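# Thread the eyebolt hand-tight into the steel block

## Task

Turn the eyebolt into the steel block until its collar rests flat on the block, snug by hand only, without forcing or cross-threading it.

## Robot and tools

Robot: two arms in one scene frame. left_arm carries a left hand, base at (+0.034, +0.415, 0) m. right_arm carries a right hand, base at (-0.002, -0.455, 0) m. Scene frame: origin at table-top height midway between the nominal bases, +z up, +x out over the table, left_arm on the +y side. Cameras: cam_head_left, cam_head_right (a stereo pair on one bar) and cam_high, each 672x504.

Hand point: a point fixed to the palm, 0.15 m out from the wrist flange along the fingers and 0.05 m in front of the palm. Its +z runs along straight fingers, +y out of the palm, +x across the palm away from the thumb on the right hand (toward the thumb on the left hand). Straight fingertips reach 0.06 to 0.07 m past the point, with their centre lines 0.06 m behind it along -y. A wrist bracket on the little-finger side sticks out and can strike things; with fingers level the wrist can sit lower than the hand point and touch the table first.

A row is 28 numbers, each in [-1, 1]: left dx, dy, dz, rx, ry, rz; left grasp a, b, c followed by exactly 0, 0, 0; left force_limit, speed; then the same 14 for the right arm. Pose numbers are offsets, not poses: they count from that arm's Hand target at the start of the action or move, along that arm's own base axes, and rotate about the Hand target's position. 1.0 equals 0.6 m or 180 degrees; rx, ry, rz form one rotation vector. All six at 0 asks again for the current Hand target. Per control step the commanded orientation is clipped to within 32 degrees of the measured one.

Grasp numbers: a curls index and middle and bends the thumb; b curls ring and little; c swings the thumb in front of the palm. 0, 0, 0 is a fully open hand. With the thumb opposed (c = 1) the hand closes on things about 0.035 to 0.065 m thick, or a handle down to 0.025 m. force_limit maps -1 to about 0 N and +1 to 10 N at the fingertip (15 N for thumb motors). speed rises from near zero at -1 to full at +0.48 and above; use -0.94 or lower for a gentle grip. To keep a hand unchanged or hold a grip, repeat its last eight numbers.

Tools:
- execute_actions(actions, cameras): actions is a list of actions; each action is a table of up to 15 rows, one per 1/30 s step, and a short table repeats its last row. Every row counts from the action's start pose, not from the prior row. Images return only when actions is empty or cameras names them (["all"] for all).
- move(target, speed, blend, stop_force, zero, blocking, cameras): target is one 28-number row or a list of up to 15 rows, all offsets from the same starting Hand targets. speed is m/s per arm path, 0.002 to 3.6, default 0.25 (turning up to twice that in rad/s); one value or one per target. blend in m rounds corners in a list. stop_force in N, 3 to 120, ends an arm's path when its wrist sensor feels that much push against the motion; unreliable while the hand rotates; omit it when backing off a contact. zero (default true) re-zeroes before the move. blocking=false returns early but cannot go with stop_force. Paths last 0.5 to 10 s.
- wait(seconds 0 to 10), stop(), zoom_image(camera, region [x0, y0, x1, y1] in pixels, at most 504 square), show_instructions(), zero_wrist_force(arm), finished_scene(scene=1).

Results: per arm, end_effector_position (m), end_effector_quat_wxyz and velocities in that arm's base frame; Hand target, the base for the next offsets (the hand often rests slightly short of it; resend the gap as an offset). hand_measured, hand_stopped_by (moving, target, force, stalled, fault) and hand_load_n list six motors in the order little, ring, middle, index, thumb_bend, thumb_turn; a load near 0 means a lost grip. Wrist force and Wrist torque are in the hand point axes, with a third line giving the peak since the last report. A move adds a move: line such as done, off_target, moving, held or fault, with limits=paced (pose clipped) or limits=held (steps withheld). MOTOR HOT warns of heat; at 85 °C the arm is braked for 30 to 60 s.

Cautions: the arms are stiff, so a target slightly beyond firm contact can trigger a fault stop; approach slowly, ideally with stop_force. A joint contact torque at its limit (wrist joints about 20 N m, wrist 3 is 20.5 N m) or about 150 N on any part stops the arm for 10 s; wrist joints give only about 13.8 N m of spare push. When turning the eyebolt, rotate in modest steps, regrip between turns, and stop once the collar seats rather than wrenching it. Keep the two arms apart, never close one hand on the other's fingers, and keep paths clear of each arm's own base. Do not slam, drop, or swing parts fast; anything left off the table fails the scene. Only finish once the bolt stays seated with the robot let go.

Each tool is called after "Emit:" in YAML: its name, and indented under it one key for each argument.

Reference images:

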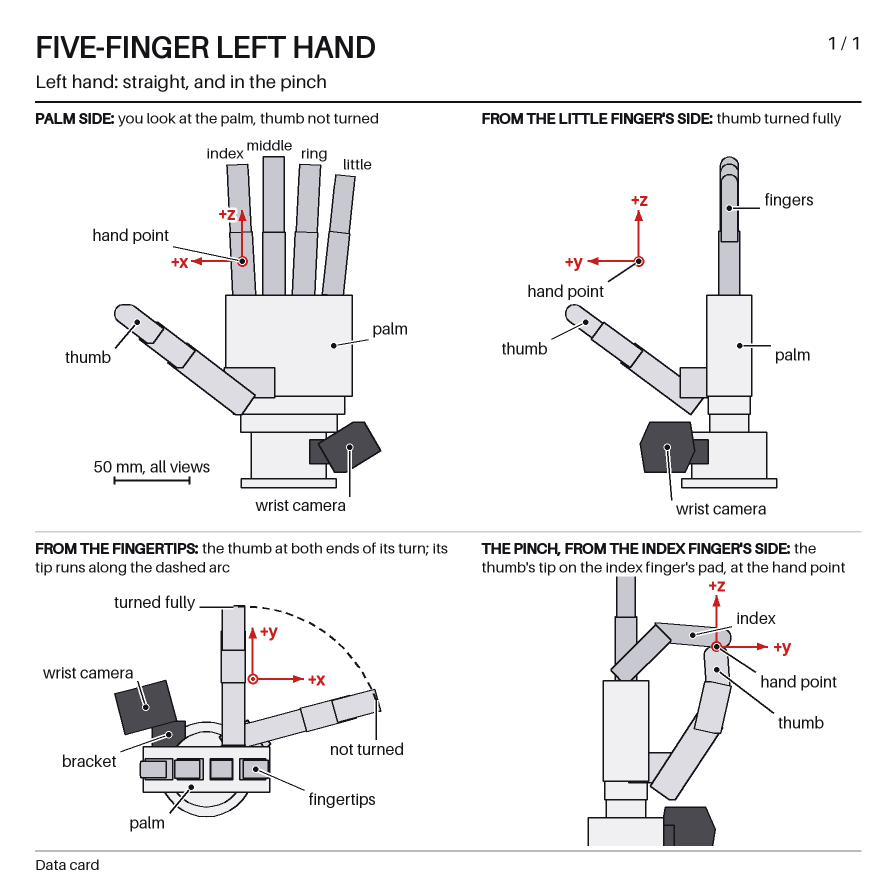

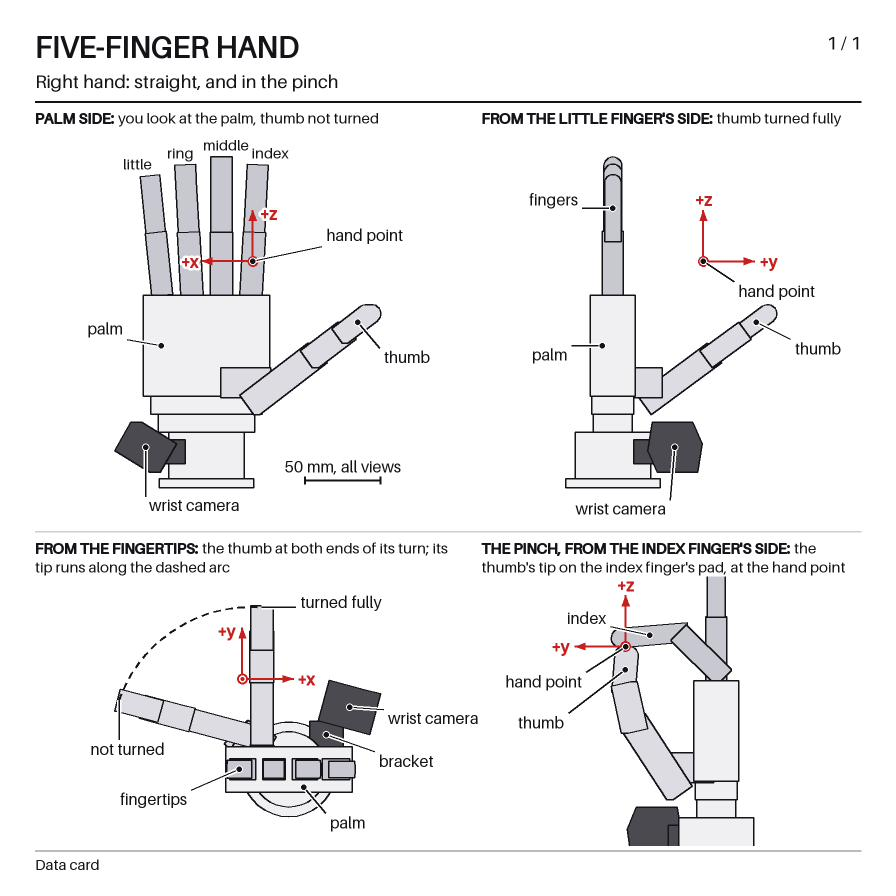

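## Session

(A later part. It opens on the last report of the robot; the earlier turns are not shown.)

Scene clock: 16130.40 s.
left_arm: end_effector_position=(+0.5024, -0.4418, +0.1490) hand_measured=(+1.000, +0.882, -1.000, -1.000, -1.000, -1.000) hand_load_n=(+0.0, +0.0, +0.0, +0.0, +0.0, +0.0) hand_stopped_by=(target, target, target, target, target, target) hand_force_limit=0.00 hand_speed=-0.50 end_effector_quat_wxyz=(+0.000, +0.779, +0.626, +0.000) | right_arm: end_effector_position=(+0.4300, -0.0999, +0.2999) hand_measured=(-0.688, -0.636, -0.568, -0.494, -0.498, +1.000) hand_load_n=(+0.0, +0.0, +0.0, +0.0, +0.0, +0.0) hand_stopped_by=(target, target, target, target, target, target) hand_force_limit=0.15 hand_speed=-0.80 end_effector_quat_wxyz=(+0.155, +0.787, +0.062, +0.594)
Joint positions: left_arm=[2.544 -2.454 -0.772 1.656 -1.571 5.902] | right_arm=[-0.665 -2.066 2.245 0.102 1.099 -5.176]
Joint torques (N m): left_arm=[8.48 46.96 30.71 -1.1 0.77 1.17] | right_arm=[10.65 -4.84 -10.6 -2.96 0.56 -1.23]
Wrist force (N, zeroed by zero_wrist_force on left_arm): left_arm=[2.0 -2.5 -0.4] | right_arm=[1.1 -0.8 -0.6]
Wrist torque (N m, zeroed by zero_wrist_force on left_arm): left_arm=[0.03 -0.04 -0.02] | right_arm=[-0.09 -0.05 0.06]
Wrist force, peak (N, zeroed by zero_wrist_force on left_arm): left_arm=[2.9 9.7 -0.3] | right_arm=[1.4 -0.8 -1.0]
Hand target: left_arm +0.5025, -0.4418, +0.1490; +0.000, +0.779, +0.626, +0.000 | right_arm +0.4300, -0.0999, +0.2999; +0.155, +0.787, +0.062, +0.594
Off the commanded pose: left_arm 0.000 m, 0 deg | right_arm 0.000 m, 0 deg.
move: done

Emit:
move:
  target:
    - [0.0005,0.007,0,0,0,0.0222,-0.125,1,0,0,0,0,0.0,-0.5,0,0,0,0,0,0,0.27,0.17,1,0,0,0,0.15,-0.8]
    - [0.0005,0.007,0.0683,0,0,0.0222,-0.125,1,0,0,0,0,0.0,-0.5,0,0,0,0,0,0,0.27,0.17,1,0,0,0,0.15,-0.8]
  speed: [0.1, 0.03]
  cameras: ["all"]

Emit:
zoom_image:
  camera: "cam_head_right"
  region: [350, 380, 410, 440]

Emit:
zoom_image:
  camera: "cam_high"
  region: [315, 190, 375, 250]

Emit:
zoom_image:
  camera: "cam_head_left"
  region: [360, 380, 420, 440]

Scene clock: 16151.33 s.
left_arm: end_effector_position=(+0.5028, -0.4375, +0.1902) hand_measured=(+1.000, +0.882, -1.000, -1.000, -1.000, -1.000) hand_load_n=(+0.0, +0.0, +0.0, +0.0, +0.0, -0.5) hand_stopped_by=(target, target, target, target, target, target) hand_force_limit=0.00 hand_speed=-0.50 end_effector_quat_wxyz=(+0.000, +0.757, +0.653, +0.000) end_effector_velocity=(+0.001, +0.000, -0.004) end_effector_angular_velocity=(+0.001, +0.001, +0.001) | right_arm: end_effector_position=(+0.4300, -0.0999, +0.2999) hand_measured=(-0.688, -0.636, -0.568, -0.494, -0.498, +1.000) hand_load_n=(+0.0, +0.0, +0.5, +0.0, +0.0, +0.5) hand_stopped_by=(target, target, target, target, target, target) hand_force_limit=0.15 hand_speed=-0.80 end_effector_quat_wxyz=(+0.155, +0.787, +0.062, +0.594)
Joint positions: left_arm=[2.545 -2.454 -0.667 1.55 -1.571 5.833] | right_arm=[-0.665 -2.066 2.245 0.102 1.099 -5.176]
Joint velocities: left_arm=[0.001 -0.002 -0.005 0.006 0 0] | right_arm=[within noise]
Joint torques (N m): left_arm=[-8.01 33.61 7.94 0.38 -1.41 -1.27] | right_arm=[9.71 -4.83 -10.32 -2.95 0.69 -1.42]
Wrist force (N, zeroed by zero_wrist_force on left_arm): left_arm=[0.4 -0.2 -1.2] | right_arm=[1.2 -0.7 -0.9]
Wrist torque (N m, zeroed by zero_wrist_force on left_arm): left_arm=[-0.01 -0.10 0.04] | right_arm=[-0.06 -0.06 0.07]
Wrist force, peak (N, zeroed by zero_wrist_force on left_arm): left_arm=[2.4 -3.5 -0.7] | right_arm=[1.4 -0.8 -0.8]
Hand target: left_arm +0.5028, -0.4376, +0.1900; +0.000, +0.757, +0.653, +0.000 | right_arm +0.4300, -0.0999, +0.2999; +0.155, +0.787, +0.062, +0.594
Off the commanded pose: left_arm 0.000 m, 0 deg | right_arm 0.000 m, 0 deg.
move: done

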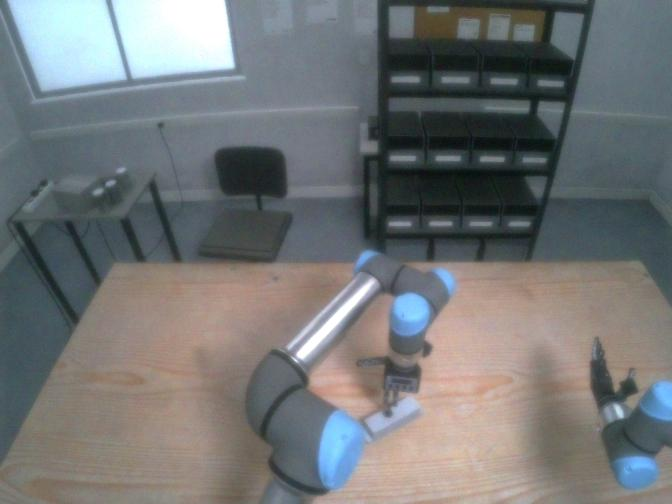

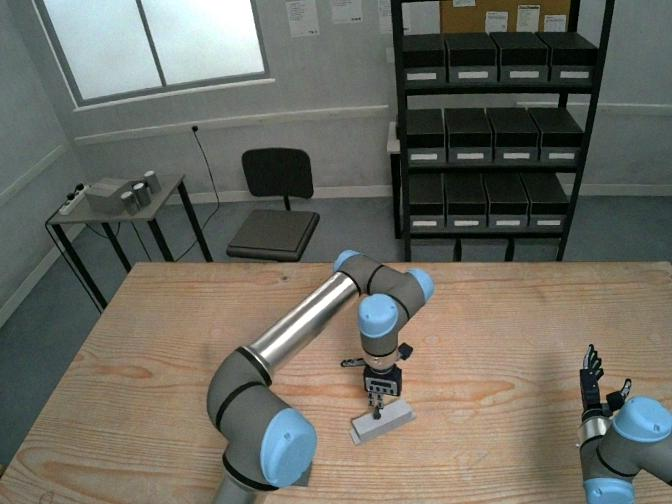

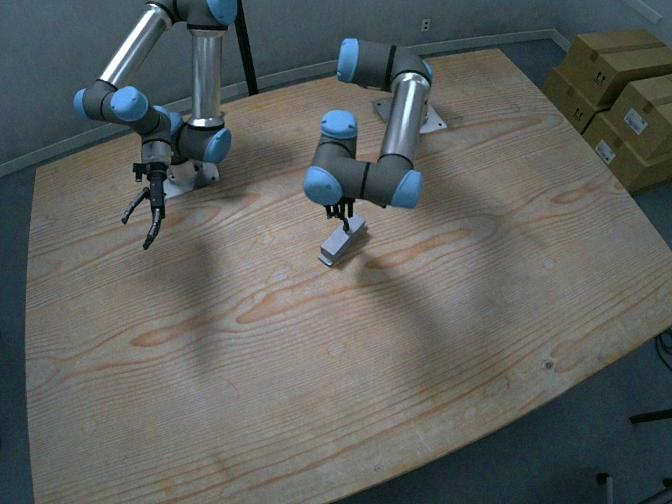

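Scaled by 8.400 from the camera's 672x504 image, which has a finer 960x720 frame.

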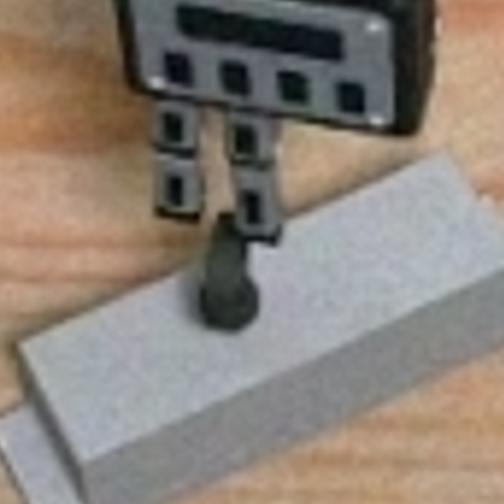

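Scaled by 8.400 from the camera's 672x504 image, which has a finer 960x720 frame.

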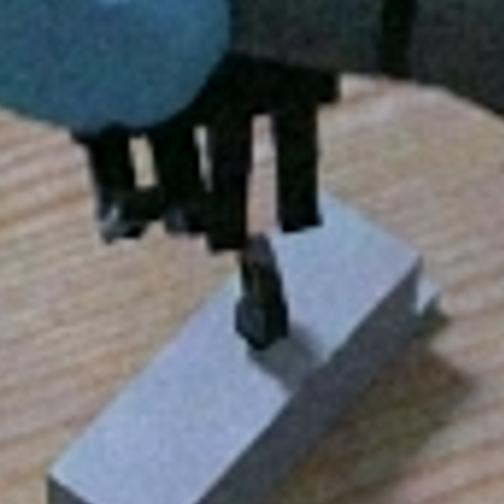

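Scaled by 8.400 from the camera's 672x504 image, which has a finer 960x720 frame.

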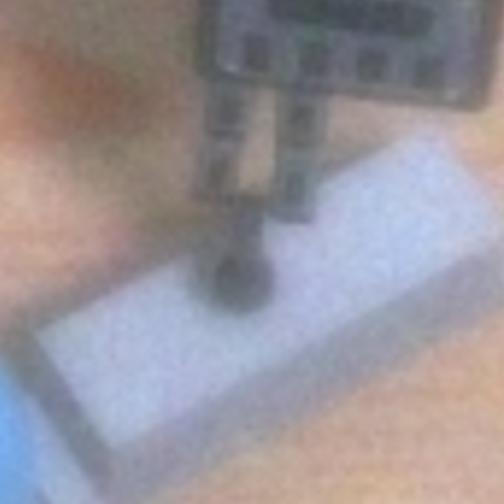

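Emit:
move:
  target:
    - [-0.0987,0.103,0,0,0,0.5,-0.125,1,0,0,0,0,0.0,-0.5,0,0,0,0,0,0,0.27,0.17,1,0,0,0,0.15,-0.8]
    - [-0.2017,0.0043,0,0,0,1.0,-0.125,1,0,0,0,0,0.0,-0.5,0,0,0,0,0,0,0.27,0.17,1,0,0,0,0.15,-0.8]
    - [-0.103,-0.0987,0,0,0,-0.5,-0.125,1,0,0,0,0,0.0,-0.5,0,0,0,0,0,0,0.27,0.17,1,0,0,0,0.15,-0.8]
    - [0,0,0,0,0,0,-0.125,1,0,0,0,0,0.0,-0.5,0,0,0,0,0,0,0.27,0.17,1,0,0,0,0.15,-0.8]
    - [-0.0987,0.103,0,0,0,0.5,-0.125,1,0,0,0,0,0.0,-0.5,0,0,0,0,0,0,0.27,0.17,1,0,0,0,0.15,-0.8]
    - [-0.2017,0.0043,0,0,0,1.0,-0.125,1,0,0,0,0,0.0,-0.5,0,0,0,0,0,0,0.27,0.17,1,0,0,0,0.15,-0.8]
  speed: 0.7
  blend: 0.02
  cameras: ["all"]

Emit:
zoom_image:
  camera: "cam_head_right"
  region: [350, 380, 410, 440]

Emit:
zoom_image:
  camera: "cam_high"
  region: [315, 190, 375, 250]

Emit:
zoom_image:
  camera: "cam_head_left"
  region: [360, 380, 420, 440]

Scene clock: 16248.30 s.
left_arm: end_effector_position=(+0.3818, -0.4350, +0.1900) hand_measured=(+1.000, +0.882, -1.000, -1.000, -1.000, -1.000) hand_load_n=(+0.0, +0.0, +0.0, +0.0, -0.5, +0.0) hand_stopped_by=(target, target, target, target, target, target) hand_force_limit=0.00 hand_speed=-0.50 end_effector_quat_wxyz=(+0.000, -0.653, +0.757, +0.000) end_effector_velocity=(+0.000, +0.000, +0.000) end_effector_angular_velocity=(+0.000, +0.002, +0.005) | right_arm: end_effector_position=(+0.4300, -0.0999, +0.2999) hand_measured=(-0.688, -0.636, -0.568, -0.494, -0.498, +1.000) hand_load_n=(+0.0, +0.0, +0.0, +0.0, +0.0, +0.0) hand_stopped_by=(target, target, target, target, target, target) hand_force_limit=0.15 hand_speed=-0.80 end_effector_quat_wxyz=(+0.155, +0.787, +0.062, +0.594)
Joint positions: left_arm=[2.615 -2.359 -0.839 1.627 -1.571 -3.521] | right_arm=[-0.665 -2.066 2.245 0.102 1.099 -5.176]
Joint velocities: left_arm=[0 0 -0.001 -0.001 0.001 -0.005] | right_arm=[within noise]
Joint torques (N m): left_arm=[-8.01 32.25 28.07 -5.04 -0.15 -1.21] | right_arm=[10.51 -5.05 -10.67 -3.1 0.54 -1.3]
Wrist force (N, zeroed by zero_wrist_force on left_arm): left_arm=[0.0 0.2 -1.0] | right_arm=[1.3 -0.7 -0.6]
Wrist torque (N m, zeroed by zero_wrist_force on left_arm): left_arm=[0.03 0.02 0.01] | right_arm=[-0.09 -0.09 0.08]
Wrist force, peak (N, zeroed by zero_wrist_force on left_arm): left_arm=[0.5 -1.8 -1.1] | right_arm=[1.5 -0.9 -0.8]
Hand target: left_arm +0.3818, -0.4350, +0.1900; +0.000, -0.653, +0.757, +0.000 | right_arm +0.4300, -0.0999, +0.2999; +0.155, +0.787, +0.062, +0.594
Off the commanded pose: left_arm 0.000 m, 0 deg | right_arm 0.000 m, 0 deg.
move: done

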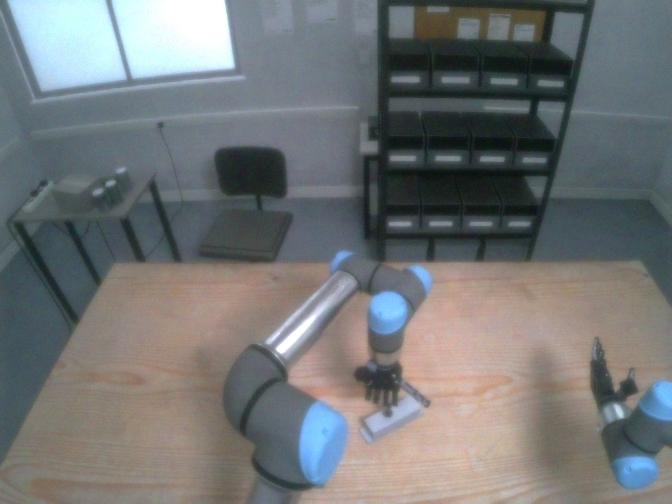

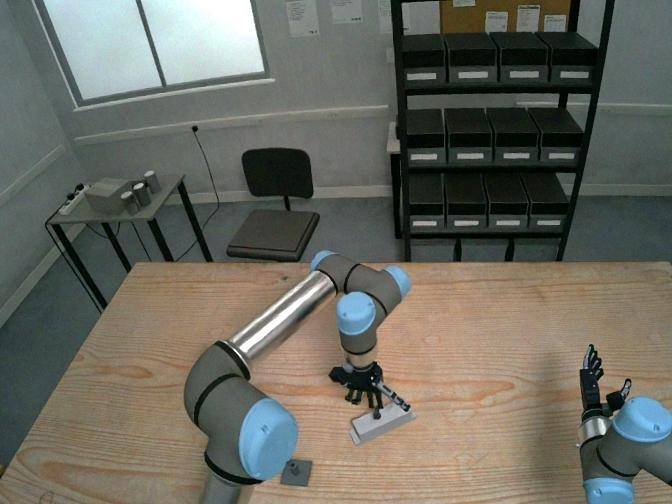

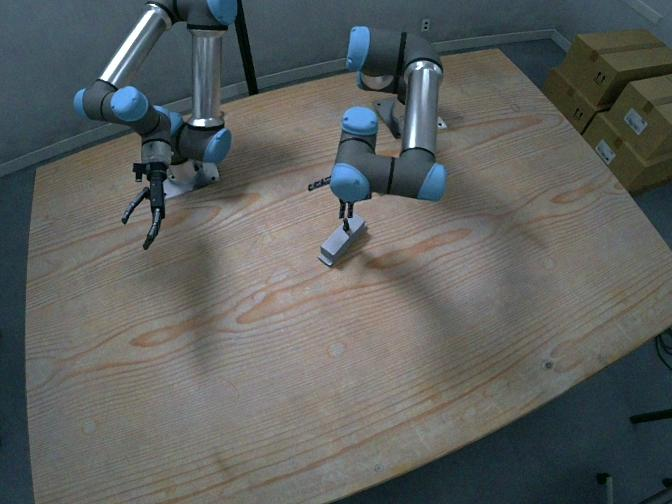

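Scaled by 8.400 from the camera's 672x504 image, which has a finer 960x720 frame.

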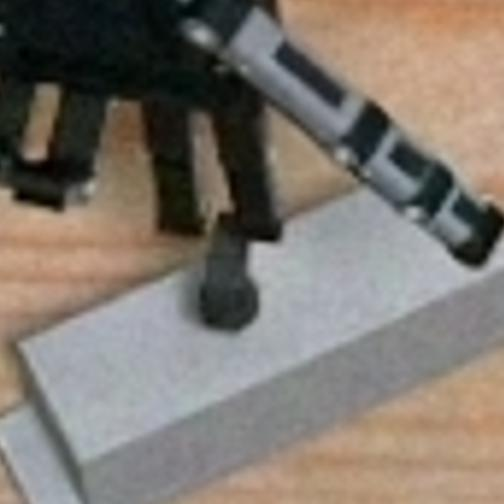

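Scaled by 8.400 from the camera's 672x504 image, which has a finer 960x720 frame.

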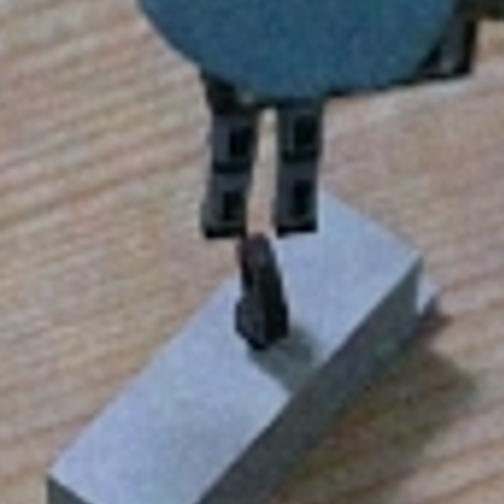

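Scaled by 8.400 from the camera's 672x504 image, which has a finer 960x720 frame.

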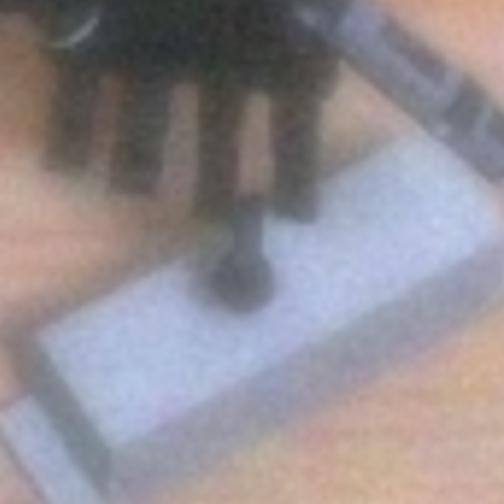

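Emit:
move:
  target: [0, -0.0012, -0.087, 0,0,0, -0.125,1,0,0,0,0,0.0,-0.5, 0,0,0,0,0,0, 0.27,0.17,1,0,0,0,0.15,-0.8]
  speed: 0.012
  stop_force: 4
  cameras: ["all"]

Emit:
zoom_image:
  camera: "cam_head_right"
  region: [350, 380, 410, 440]

Emit:
zoom_image:
  camera: "cam_high"
  region: [315, 190, 375, 250]

Scene clock: 16264.63 s.
left_arm: end_effector_position=(+0.3818, -0.4356, +0.1446) hand_measured=(+1.000, +0.882, -1.000, -1.000, -1.000, -1.000) hand_load_n=(+0.0, +0.5, -0.5, +0.0, +0.0, +0.0) hand_stopped_by=(target, target, target, target, target, target) hand_force_limit=0.00 hand_speed=-0.50 end_effector_quat_wxyz=(+0.000, -0.653, +0.757, +0.000) | right_arm: end_effector_position=(+0.4300, -0.0999, +0.2999) hand_measured=(-0.688, -0.636, -0.568, -0.494, -0.498, +1.000) hand_load_n=(+0.0, +0.0, +0.0, +0.0, +0.0, +0.0) hand_stopped_by=(target, target, target, target, target, target) hand_force_limit=0.15 hand_speed=-0.80 end_effector_quat_wxyz=(+0.155, +0.787, +0.062, +0.594)
Joint positions: left_arm=[2.614 -2.375 -0.926 1.73 -1.571 -3.522] | right_arm=[-0.665 -2.066 2.245 0.102 1.099 -5.176]
Joint torques (N m): left_arm=[-3.9 56.96 30.56 -4.33 -0.25 -0.37] | right_arm=[9.44 -4.85 -10.14 -3.1 0.54 -1.27]
Wrist force (N, zeroed by zero_wrist_force on left_arm): left_arm=[-0.7 0.3 -6.4] | right_arm=[1.2 -0.6 -0.8]
Wrist torque (N m, zeroed by zero_wrist_force on left_arm): left_arm=[0.32 -0.05 -0.04] | right_arm=[-0.06 -0.06 0.07]
Wrist force, peak (N, zeroed by zero_wrist_force on left_arm): left_arm=[-1.4 1.0 -12.1] | right_arm=[1.4 -0.9 -0.9]
Hand target: left_arm +0.3818, -0.4356, +0.1446; +0.000, -0.653, +0.757, +0.000 (not the last commanded pose) | right_arm +0.4300, -0.0999, +0.2999; +0.155, +0.787, +0.062, +0.594
Off the commanded pose: left_arm 0.007 m, 0 deg | right_arm 0.000 m, 0 deg.
move: contact (left_arm)

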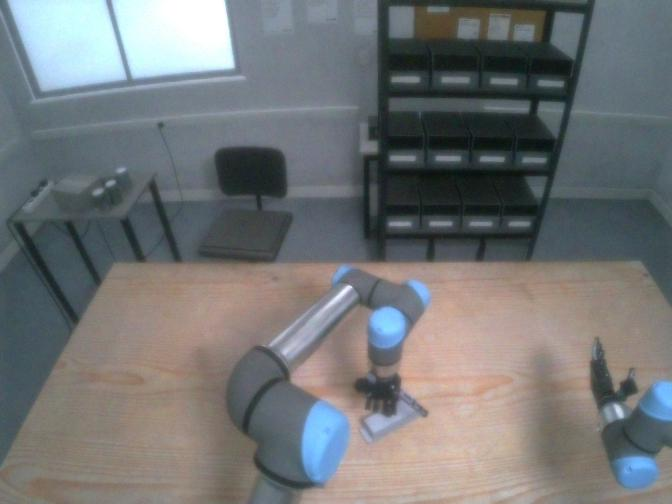

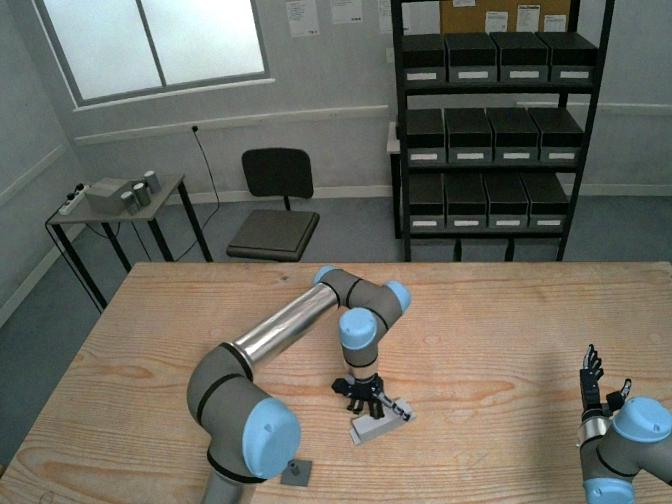

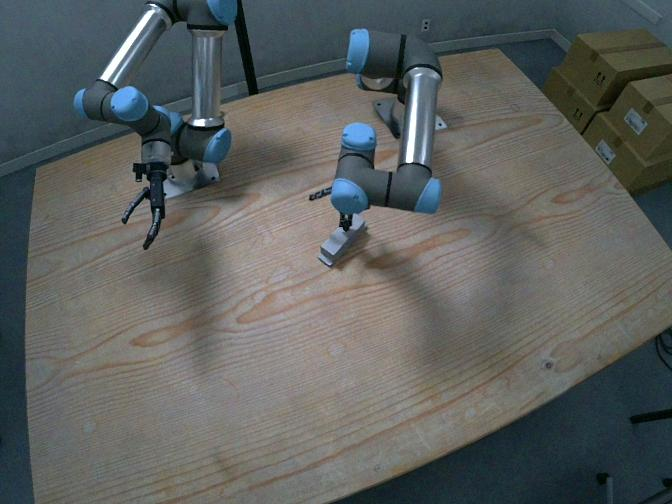

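Scaled by 8.400 from the camera's 672x504 image, which has a finer 960x720 frame.

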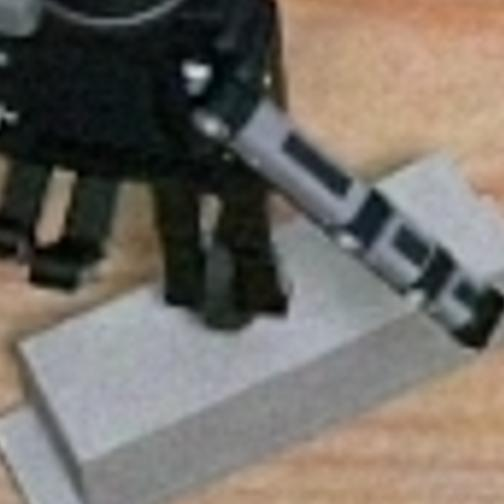

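Scaled by 8.400 from the camera's 672x504 image, which has a finer 960x720 frame.

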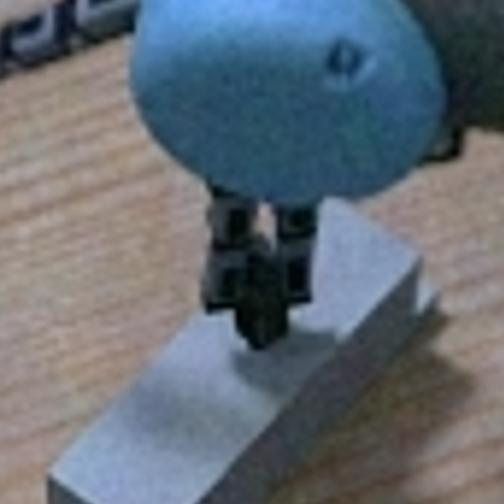

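Emit:
move:
  target: [0.0067, 0, 0.003, 0,0,0, -0.125,1,0,0,0,0,0.0,-0.5, 0,0,0,0,0,0, 0.27,0.17,1,0,0,0,0.15,-0.8]
  speed: 0.01
  cameras: ["all"]

Emit:
zoom_image:
  camera: "cam_head_right"
  region: [350, 380, 410, 440]

Emit:
zoom_image:
  camera: "cam_high"
  region: [315, 190, 375, 250]

Scene clock: 16312.33 s.
left_arm: end_effector_position=(+0.3859, -0.4356, +0.1464) hand_measured=(+1.000, +0.882, -1.000, -1.000, -1.000, -1.000) hand_load_n=(+0.0, +0.0, +0.0, +0.0, +0.0, +0.0) hand_stopped_by=(target, target, target, target, target, target) hand_force_limit=0.00 hand_speed=-0.50 end_effector_quat_wxyz=(+0.000, -0.653, +0.757, +0.000) | right_arm: end_effector_position=(+0.4300, -0.0999, +0.2999) hand_measured=(-0.688, -0.636, -0.568, -0.494, -0.498, +1.000) hand_load_n=(+0.0, -0.5, +0.0, +0.0, +0.0, +0.0) hand_stopped_by=(target, target, target, target, target, target) hand_force_limit=0.15 hand_speed=-0.80 end_effector_quat_wxyz=(+0.155, +0.787, +0.062, +0.594)
Joint positions: left_arm=[2.618 -2.383 -0.907 1.719 -1.571 -3.519] | right_arm=[-0.665 -2.066 2.245 0.102 1.099 -5.176]
Joint torques (N m): left_arm=[4.14 45.14 10.35 -2.19 -0.01 0.41] | right_arm=[10.65 -5.07 -10.31 -2.96 0.61 -1.28]
Wrist force (N, zeroed by zero_wrist_force on left_arm): left_arm=[-0.3 0.2 -0.7] | right_arm=[1.2 -0.7 -0.6]
Wrist torque (N m, zeroed by zero_wrist_force on left_arm): left_arm=[0.00 0.01 0.00] | right_arm=[-0.08 -0.06 0.07]
Wrist force, peak (N, zeroed by zero_wrist_force on left_arm): left_arm=[-0.8 0.6 -6.6] | right_arm=[1.4 -0.9 -0.9]
Hand target: left_arm +0.3858, -0.4356, +0.1464; +0.000, -0.653, +0.757, +0.000 | right_arm +0.4300, -0.0999, +0.2999; +0.155, +0.787, +0.062, +0.594
Off the commanded pose: left_arm 0.000 m, 0 deg | right_arm 0.000 m, 0 deg.
move: done

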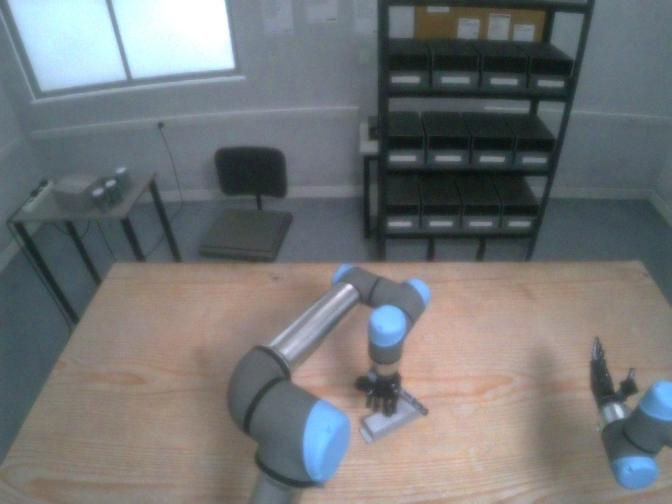

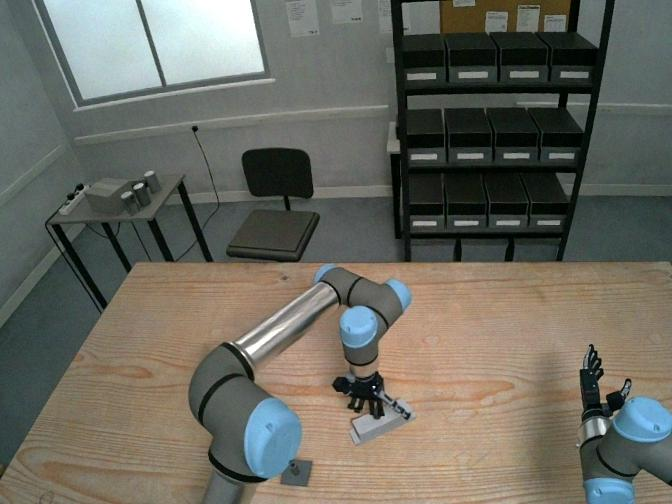

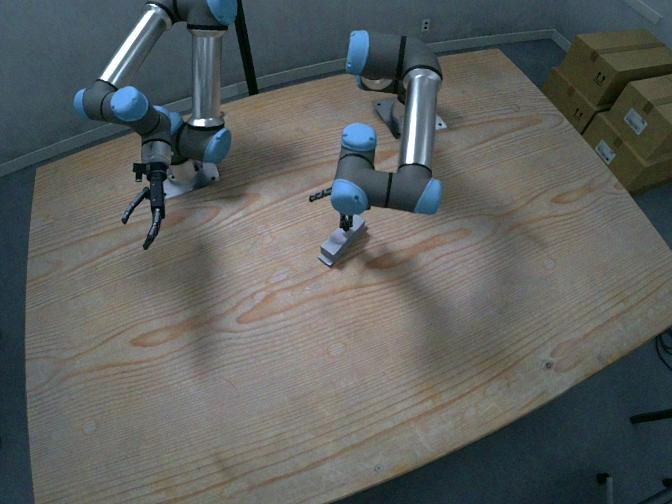

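Scaled by 8.400 from the camera's 672x504 image, which has a finer 960x720 frame.

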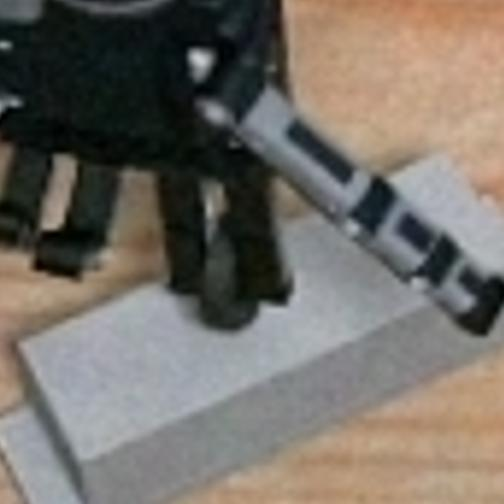

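Scaled by 8.400 from the camera's 672x504 image, which has a finer 960x720 frame.

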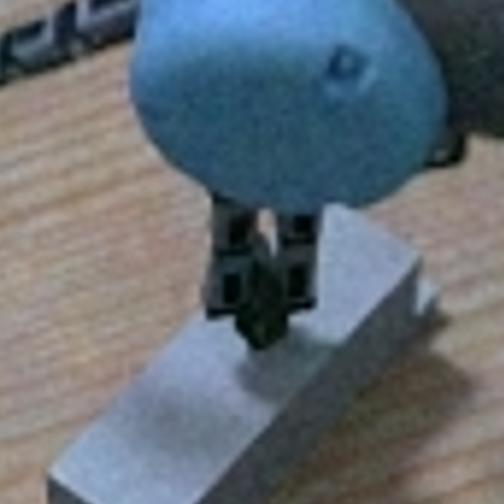

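Emit:
move:
  target:
    - [0.0057,0.0343,0,0,0,-0.1111,-0.125,1,0,0,0,0,0.0,-0.5,0,0,0,0,0,0,0.27,0.17,1,0,0,0,0.15,-0.8]
    - [0.0222,0.064,0,0,0,-0.2222,-0.125,1,0,0,0,0,0.0,-0.5,0,0,0,0,0,0,0.27,0.17,1,0,0,0,0.15,-0.8]
    - [0.0488,0.0858,0,0,0,-0.3333,-0.125,1,0,0,0,0,0.0,-0.5,0,0,0,0,0,0,0.27,0.17,1,0,0,0,0.15,-0.8]
    - [0.082,0.0972,0,0,0,-0.4444,-0.125,1,0,0,0,0,0.0,-0.5,0,0,0,0,0,0,0.27,0.17,1,0,0,0,0.15,-0.8]
    - [0.117,0.0963,0,0,0,-0.5556,-0.125,1,0,0,0,0,0.0,-0.5,0,0,0,0,0,0,0.27,0.17,1,0,0,0,0.15,-0.8]
    - [0.1498,0.0838,0,0,0,-0.6667,-0.125,1,0,0,0,0,0.0,-0.5,0,0,0,0,0,0,0.27,0.17,1,0,0,0,0.15,-0.8]
  speed: 0.2
  blend: 0.004

Scene clock: 16352.70 s.
left_arm: end_effector_position=(+0.4756, -0.3854, +0.1463) hand_measured=(+1.000, +0.882, -1.000, -1.000, -1.000, -1.000) hand_load_n=(+0.0, +0.0, +0.0, +0.0, +0.0, +0.0) hand_stopped_by=(target, target, target, target, target, target) hand_force_limit=0.00 hand_speed=-0.50 end_effector_quat_wxyz=(+0.000, +0.329, +0.944, +0.000) | right_arm: end_effector_position=(+0.4300, -0.0999, +0.2999) hand_measured=(-0.688, -0.636, -0.568, -0.494, -0.498, +1.000) hand_load_n=(+0.0, +0.0, +0.0, +0.0, +0.0, +0.0) hand_stopped_by=(target, target, target, target, target, target) hand_force_limit=0.15 hand_speed=-0.80 end_effector_quat_wxyz=(+0.155, +0.787, +0.062, +0.594)
Joint positions: left_arm=[2.575 -2.5 -0.693 1.623 -1.571 -1.466] | right_arm=[-0.665 -2.066 2.245 0.102 1.099 -5.176]
Joint torques (N m): left_arm=[9.09 65.43 9.48 1.55 1.03 1.35] | right_arm=[10.34 -4.42 -10.58 -3.11 0.69 -1.49]
Wrist force (N, zeroed by zero_wrist_force on left_arm): left_arm=[4.1 -1.0 -0.2] | right_arm=[1.3 -0.7 -0.7]
Wrist torque (N m, zeroed by zero_wrist_force on left_arm): left_arm=[-0.04 0.15 0.06] | right_arm=[-0.08 -0.09 0.08]
Wrist force, peak (N, zeroed by zero_wrist_force on left_arm): left_arm=[5.4 6.5 0.8] | right_arm=[1.5 -0.9 -0.8]
Hand target: left_arm +0.4757, -0.3853, +0.1464; +0.000, +0.329, +0.944, +0.000 | right_arm +0.4300, -0.0999, +0.2999; +0.155, +0.787, +0.062, +0.594
Off the commanded pose: left_arm 0.000 m, 0 deg | right_arm 0.000 m, 0 deg.
move: done

Emit:
move:
  target:
    - [0.0253,-0.0222,0,0,0,-0.1111,-0.125,1,0,0,0,0,0.0,-0.5,0,0,0,0,0,0,0.27,0.17,1,0,0,0,0.15,-0.8]
    - [0.0422,-0.053,0,0,0,-0.2222,-0.125,1,0,0,0,0,0.0,-0.5,0,0,0,0,0,0,0.27,0.17,1,0,0,0,0.15,-0.8]
    - [0.0473,-0.0877,0,0,0,-0.3333,-0.125,1,0,0,0,0,0.0,-0.5,0,0,0,0,0,0,0.27,0.17,1,0,0,0,0.15,-0.8]
    - [0.0412,-0.1217,0,0,0,-0.4444,-0.125,1,0,0,0,0,0.0,-0.5,0,0,0,0,0,0,0.27,0.17,1,0,0,0,0.15,-0.8]
    - [0.024,-0.1517,0,0,0,-0.5556,-0.125,1,0,0,0,0,0.0,-0.5,0,0,0,0,0,0,0.27,0.17,1,0,0,0,0.15,-0.8]
    - [-0.0025,-0.1737,0,0,0,-0.6667,-0.125,1,0,0,0,0,0.0,-0.5,0,0,0,0,0,0,0.27,0.17,1,0,0,0,0.15,-0.8]
  speed: 0.2
  blend: 0.004

Scene clock: 16385.23 s.
left_arm: end_effector_position=(+0.4742, -0.4895, +0.1464) hand_measured=(+1.000, +0.882, -1.000, -1.000, -1.000, -1.000) hand_load_n=(+0.0, +0.0, +0.0, +0.0, +0.0, +0.0) hand_stopped_by=(target, target, target, target, target, target) hand_force_limit=0.00 hand_speed=-0.50 end_effector_quat_wxyz=(+0.000, +0.982, +0.187, +0.000) | right_arm: end_effector_position=(+0.4300, -0.0999, +0.2999) hand_measured=(-0.688, -0.636, -0.568, -0.494, -0.498, +1.000) hand_load_n=(+0.0, +0.0, +0.0, +0.0, +0.0, +0.0) hand_stopped_by=(target, target, target, target, target, target) hand_force_limit=0.15 hand_speed=-0.80 end_effector_quat_wxyz=(+0.155, +0.787, +0.062, +0.594)
Joint positions: left_arm=[2.55 -2.391 -0.893 1.713 -1.57 0.603] | right_arm=[-0.665 -2.066 2.245 0.102 1.099 -5.176]
Joint torques (N m): left_arm=[4.11 45.4 28.95 -1.34 1.79 1.24] | right_arm=[9.57 -4.12 -10.5 -3.06 0.49 -1.15]
Wrist force (N, zeroed by zero_wrist_force on left_arm): left_arm=[2.7 -0.2 0.6] | right_arm=[1.3 -0.7 -0.7]
Wrist torque (N m, zeroed by zero_wrist_force on left_arm): left_arm=[-0.04 0.07 0.01] | right_arm=[-0.08 -0.08 0.08]
Wrist force, peak (N, zeroed by zero_wrist_force on left_arm): left_arm=[4.5 7.4 1.5] | right_arm=[1.5 -0.8 -0.8]
Hand target: left_arm +0.4742, -0.4895, +0.1464; +0.000, +0.982, +0.187, +0.000 | right_arm +0.4300, -0.0999, +0.2999; +0.155, +0.787, +0.062, +0.594
Off the commanded pose: left_arm 0.000 m, 0 deg | right_arm 0.000 m, 0 deg.
move: done

Emit:
move:
  target:
    - [-0.0323,-0.011,0,0,0,-0.1111,-0.125,1,0,0,0,0,0.0,-0.5,0,0,0,0,0,0,0.27,0.17,1,0,0,0,0.15,-0.8]
    - [-0.0673,-0.0102,0,0,0,-0.2222,-0.125,1,0,0,0,0,0.0,-0.5,0,0,0,0,0,0,0.27,0.17,1,0,0,0,0.15,-0.8]
    - [-0.1002,0.0023,0,0,0,-0.3333,-0.125,1,0,0,0,0,0.0,-0.5,0,0,0,0,0,0,0.27,0.17,1,0,0,0,0.15,-0.8]
    - [-0.1265,0.0253,0,0,0,-0.4444,-0.125,1,0,0,0,0,0.0,-0.5,0,0,0,0,0,0,0.27,0.17,1,0,0,0,0.15,-0.8]
    - [-0.1433,0.0562,0,0,0,-0.5556,-0.125,1,0,0,0,0,0.0,-0.5,0,0,0,0,0,0,0.27,0.17,1,0,0,0,0.15,-0.8]
    - [-0.1485,0.0908,0,0,0,-0.6667,-0.125,1,0,0,0,0,0.0,-0.5,0,0,0,0,0,0,0.27,0.17,1,0,0,0,0.15,-0.8]
  speed: 0.2
  blend: 0.004
  cameras: ["all"]

Emit:
zoom_image:
  camera: "cam_head_right"
  region: [350, 380, 410, 440]

Emit:
zoom_image:
  camera: "cam_high"
  region: [315, 190, 375, 250]

Scene clock: 16405.63 s.
left_arm: end_effector_position=(+0.3851, -0.4351, +0.1464) hand_measured=(+1.000, +0.882, -1.000, -1.000, -1.000, -1.000) hand_load_n=(+0.0, +0.0, +0.0, +0.5, +0.0, +0.0) hand_stopped_by=(target, target, target, target, target, target) hand_force_limit=0.00 hand_speed=-0.50 end_effector_quat_wxyz=(+0.000, -0.653, +0.757, +0.000) | right_arm: end_effector_position=(+0.4300, -0.0999, +0.2999) hand_measured=(-0.688, -0.636, -0.568, -0.494, -0.498, +1.000) hand_load_n=(+0.0, +0.0, +0.0, +0.0, +0.0, +0.5) hand_stopped_by=(target, target, target, target, target, target) hand_force_limit=0.15 hand_speed=-0.80 end_effector_quat_wxyz=(+0.155, +0.787, +0.062, +0.594)
Joint positions: left_arm=[2.618 -2.381 -0.912 1.721 -1.571 2.765] | right_arm=[-0.665 -2.066 2.245 0.102 1.099 -5.176]
Joint torques (N m): left_arm=[6.1 48.42 6.61 -5.47 1.26 1.5] | right_arm=[10.48 -4.62 -10.89 -3.16 0.51 -1.42]
Wrist force (N, zeroed by zero_wrist_force on left_arm): left_arm=[2.3 -6.2 -1.0] | right_arm=[1.4 -0.8 -0.9]
Wrist torque (N m, zeroed by zero_wrist_force on left_arm): left_arm=[0.01 0.11 0.05] | right_arm=[-0.08 -0.09 0.08]
Wrist force, peak (N, zeroed by zero_wrist_force on left_arm): left_arm=[6.1 7.9 1.2] | right_arm=[1.5 -0.9 -0.8]
Hand target: left_arm +0.3851, -0.4351, +0.1464; +0.000, -0.653, +0.757, +0.000 | right_arm +0.4300, -0.0999, +0.2999; +0.155, +0.787, +0.062, +0.594
Off the commanded pose: left_arm 0.000 m, 0 deg | right_arm 0.000 m, 0 deg.
move: done

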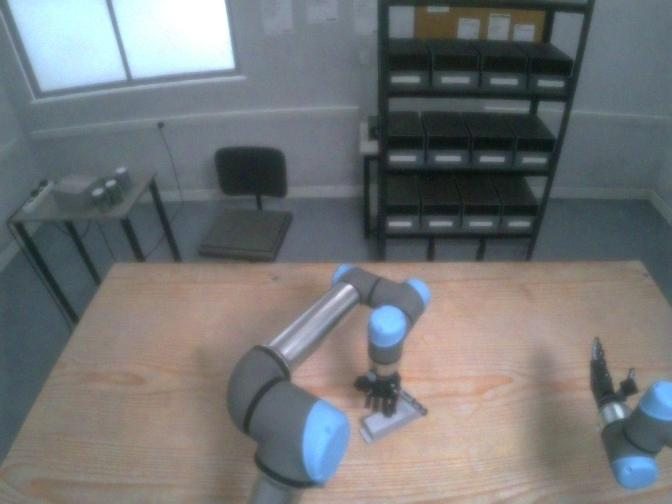

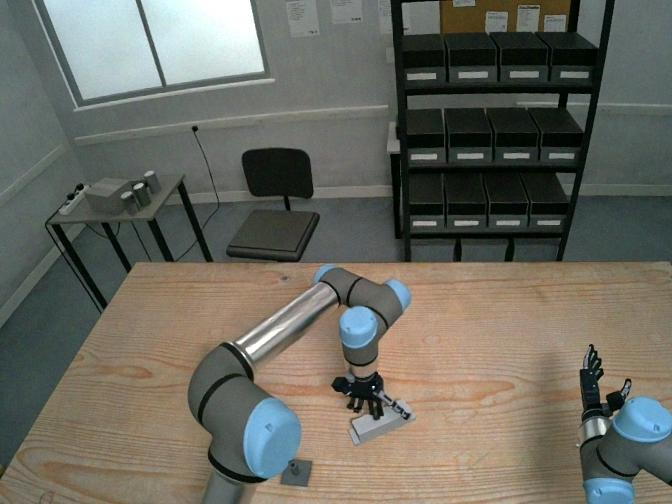

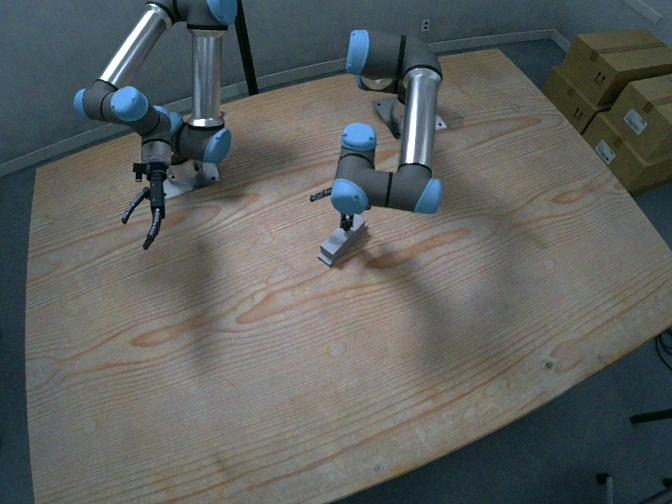

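Scaled by 8.400 from the camera's 672x504 image, which has a finer 960x720 frame.

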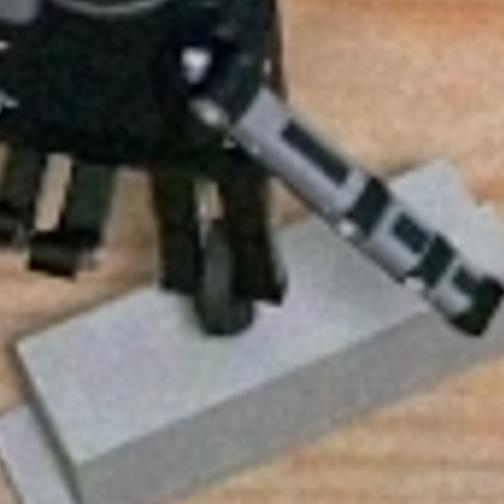

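Scaled by 8.400 from the camera's 672x504 image, which has a finer 960x720 frame.

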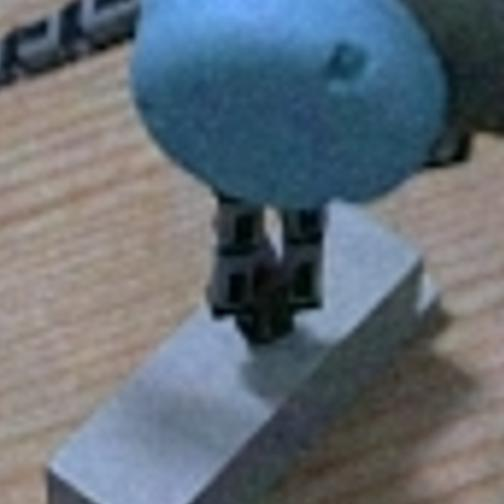

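Emit:
move:
  target:
    - [0.0083,0.0337,0,0,0,-0.1111,-0.125,1,0,0,0,0,0.0,-0.5,0,0,0,0,0,0,0.27,0.17,1,0,0,0,0.15,-0.8]
    - [0.0238,0.0637,0,0,0,-0.2222,-0.125,1,0,0,0,0,0.0,-0.5,0,0,0,0,0,0,0.27,0.17,1,0,0,0,0.15,-0.8]
    - [0.05,0.0858,0,0,0,-0.3333,-0.125,1,0,0,0,0,0.0,-0.5,0,0,0,0,0,0,0.27,0.17,1,0,0,0,0.15,-0.8]
    - [0.0827,0.0973,0,0,0,-0.4444,-0.125,1,0,0,0,0,0.0,-0.5,0,0,0,0,0,0,0.27,0.17,1,0,0,0,0.15,-0.8]
    - [0.1177,0.0965,0,0,0,-0.5556,-0.125,1,0,0,0,0,0.0,-0.5,0,0,0,0,0,0,0.27,0.17,1,0,0,0,0.15,-0.8]
    - [0.1505,0.084,0,0,0,-0.6667,-0.125,1,0,0,0,0,0.0,-0.5,0,0,0,0,0,0,0.27,0.17,1,0,0,0,0.15,-0.8]
    - [0.1768,0.061,0,0,0,-0.7778,-0.125,1,0,0,0,0,0.0,-0.5,0,0,0,0,0,0,0.27,0.17,1,0,0,0,0.15,-0.8]
    - [0.1937,0.0302,0,0,0,-0.8889,-0.125,1,0,0,0,0,0.0,-0.5,0,0,0,0,0,0,0.27,0.17,1,0,0,0,0.15,-0.8]
    - [0.1988,-0.0045,0,0,0,-1.0,-0.125,1,0,0,0,0,0.0,-0.5,0,0,0,0,0,0,0.27,0.17,1,0,0,0,0.15,-0.8]
  speed: 0.2
  blend: 0.004
  cameras: ["all"]

Emit:
zoom_image:
  camera: "cam_head_right"
  region: [350, 380, 410, 440]

Emit:
zoom_image:
  camera: "cam_high"
  region: [315, 190, 375, 250]

Scene clock: 16447.17 s.
left_arm: end_effector_position=(+0.5043, -0.4378, +0.1464) hand_measured=(+1.000, +0.882, -1.000, -1.000, -1.000, -1.000) hand_load_n=(+0.0, +0.0, +0.0, +0.5, +0.0, +0.0) hand_stopped_by=(target, target, target, target, target, target) hand_force_limit=0.00 hand_speed=-0.50 end_effector_quat_wxyz=(+0.000, +0.757, +0.653, +0.000) end_effector_velocity=(+0.000, +0.000, +0.000) end_effector_angular_velocity=(-0.001, +0.001, -0.005) | right_arm: end_effector_position=(+0.4300, -0.0999, +0.2999) hand_measured=(-0.688, -0.636, -0.568, -0.494, -0.498, +1.000) hand_load_n=(+0.0, +0.0, +0.0, +0.0, +0.0, +0.0) hand_stopped_by=(target, target, target, target, target, target) hand_force_limit=0.15 hand_speed=-0.80 end_effector_quat_wxyz=(+0.155, +0.787, +0.062, +0.594)
Joint positions: left_arm=[2.546 -2.463 -0.761 1.654 -1.571 5.835] | right_arm=[-0.665 -2.066 2.245 0.102 1.099 -5.176]
Joint velocities: left_arm=[0.001 0 0 0 0.001 0.005] | right_arm=[within noise]
Joint torques (N m): left_arm=[7.81 50.85 31.79 -0.12 0.61 1.24] | right_arm=[10.08 -4.43 -10.59 -3.07 0.59 -1.18]
Wrist force (N, zeroed by zero_wrist_force on left_arm): left_arm=[2.8 -5.6 -0.7] | right_arm=[1.3 -0.7 -0.8]
Wrist torque (N m, zeroed by zero_wrist_force on left_arm): left_arm=[0.00 -0.01 0.05] | right_arm=[-0.07 -0.07 0.08]
Wrist force, peak (N, zeroed by zero_wrist_force on left_arm): left_arm=[6.3 6.6 0.1] | right_arm=[1.5 -0.8 -0.8]
Hand target: left_arm +0.5043, -0.4378, +0.1464; +0.000, +0.757, +0.653, +0.000 | right_arm +0.4300, -0.0999, +0.2999; +0.155, +0.787, +0.062, +0.594
Off the commanded pose: left_arm 0.000 m, 0 deg | right_arm 0.000 m, 0 deg.
move: done

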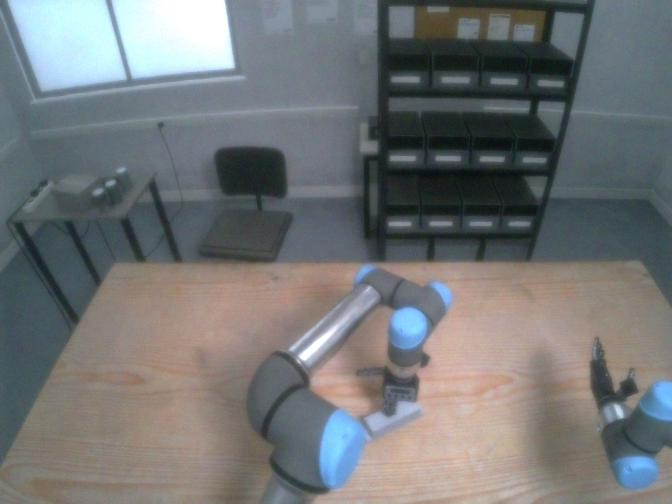

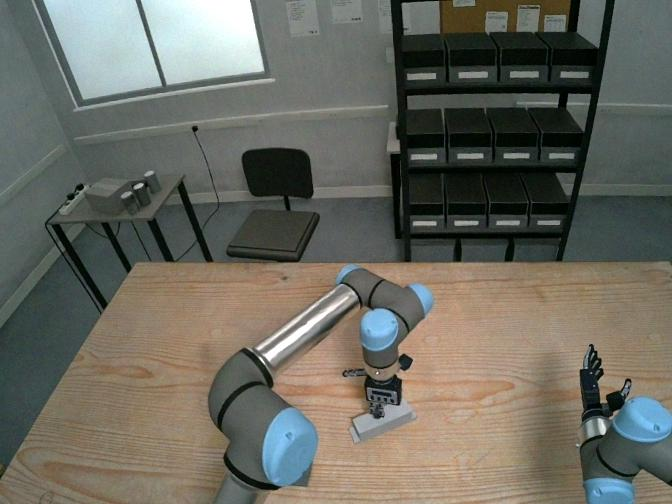

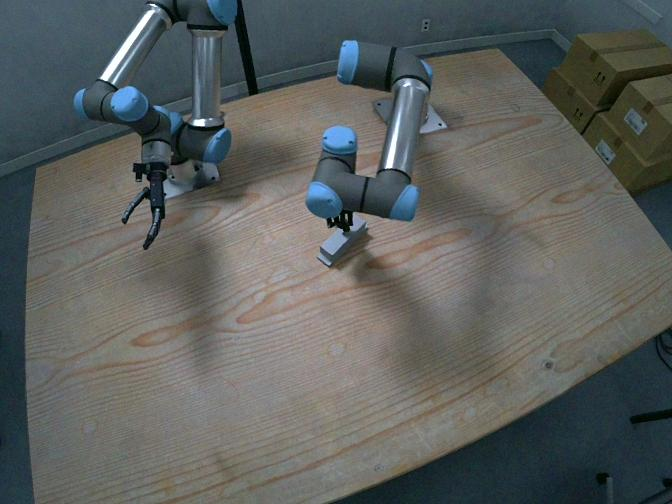

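Scaled by 8.400 from the camera's 672x504 image, which has a finer 960x720 frame.

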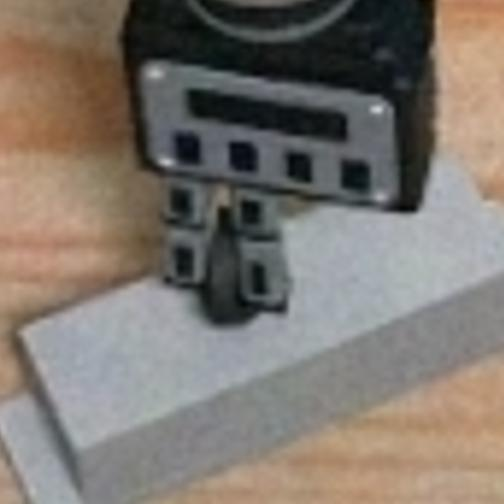

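Scaled by 8.400 from the camera's 672x504 image, which has a finer 960x720 frame.

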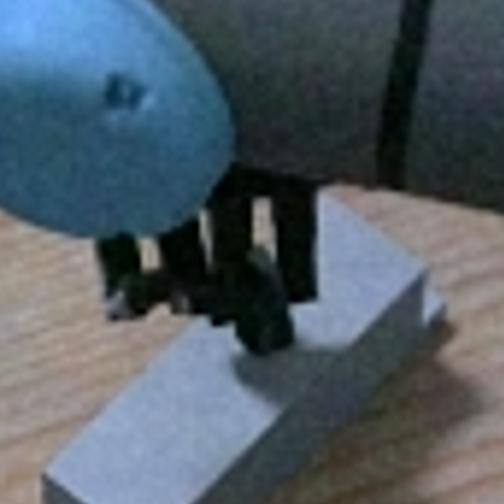

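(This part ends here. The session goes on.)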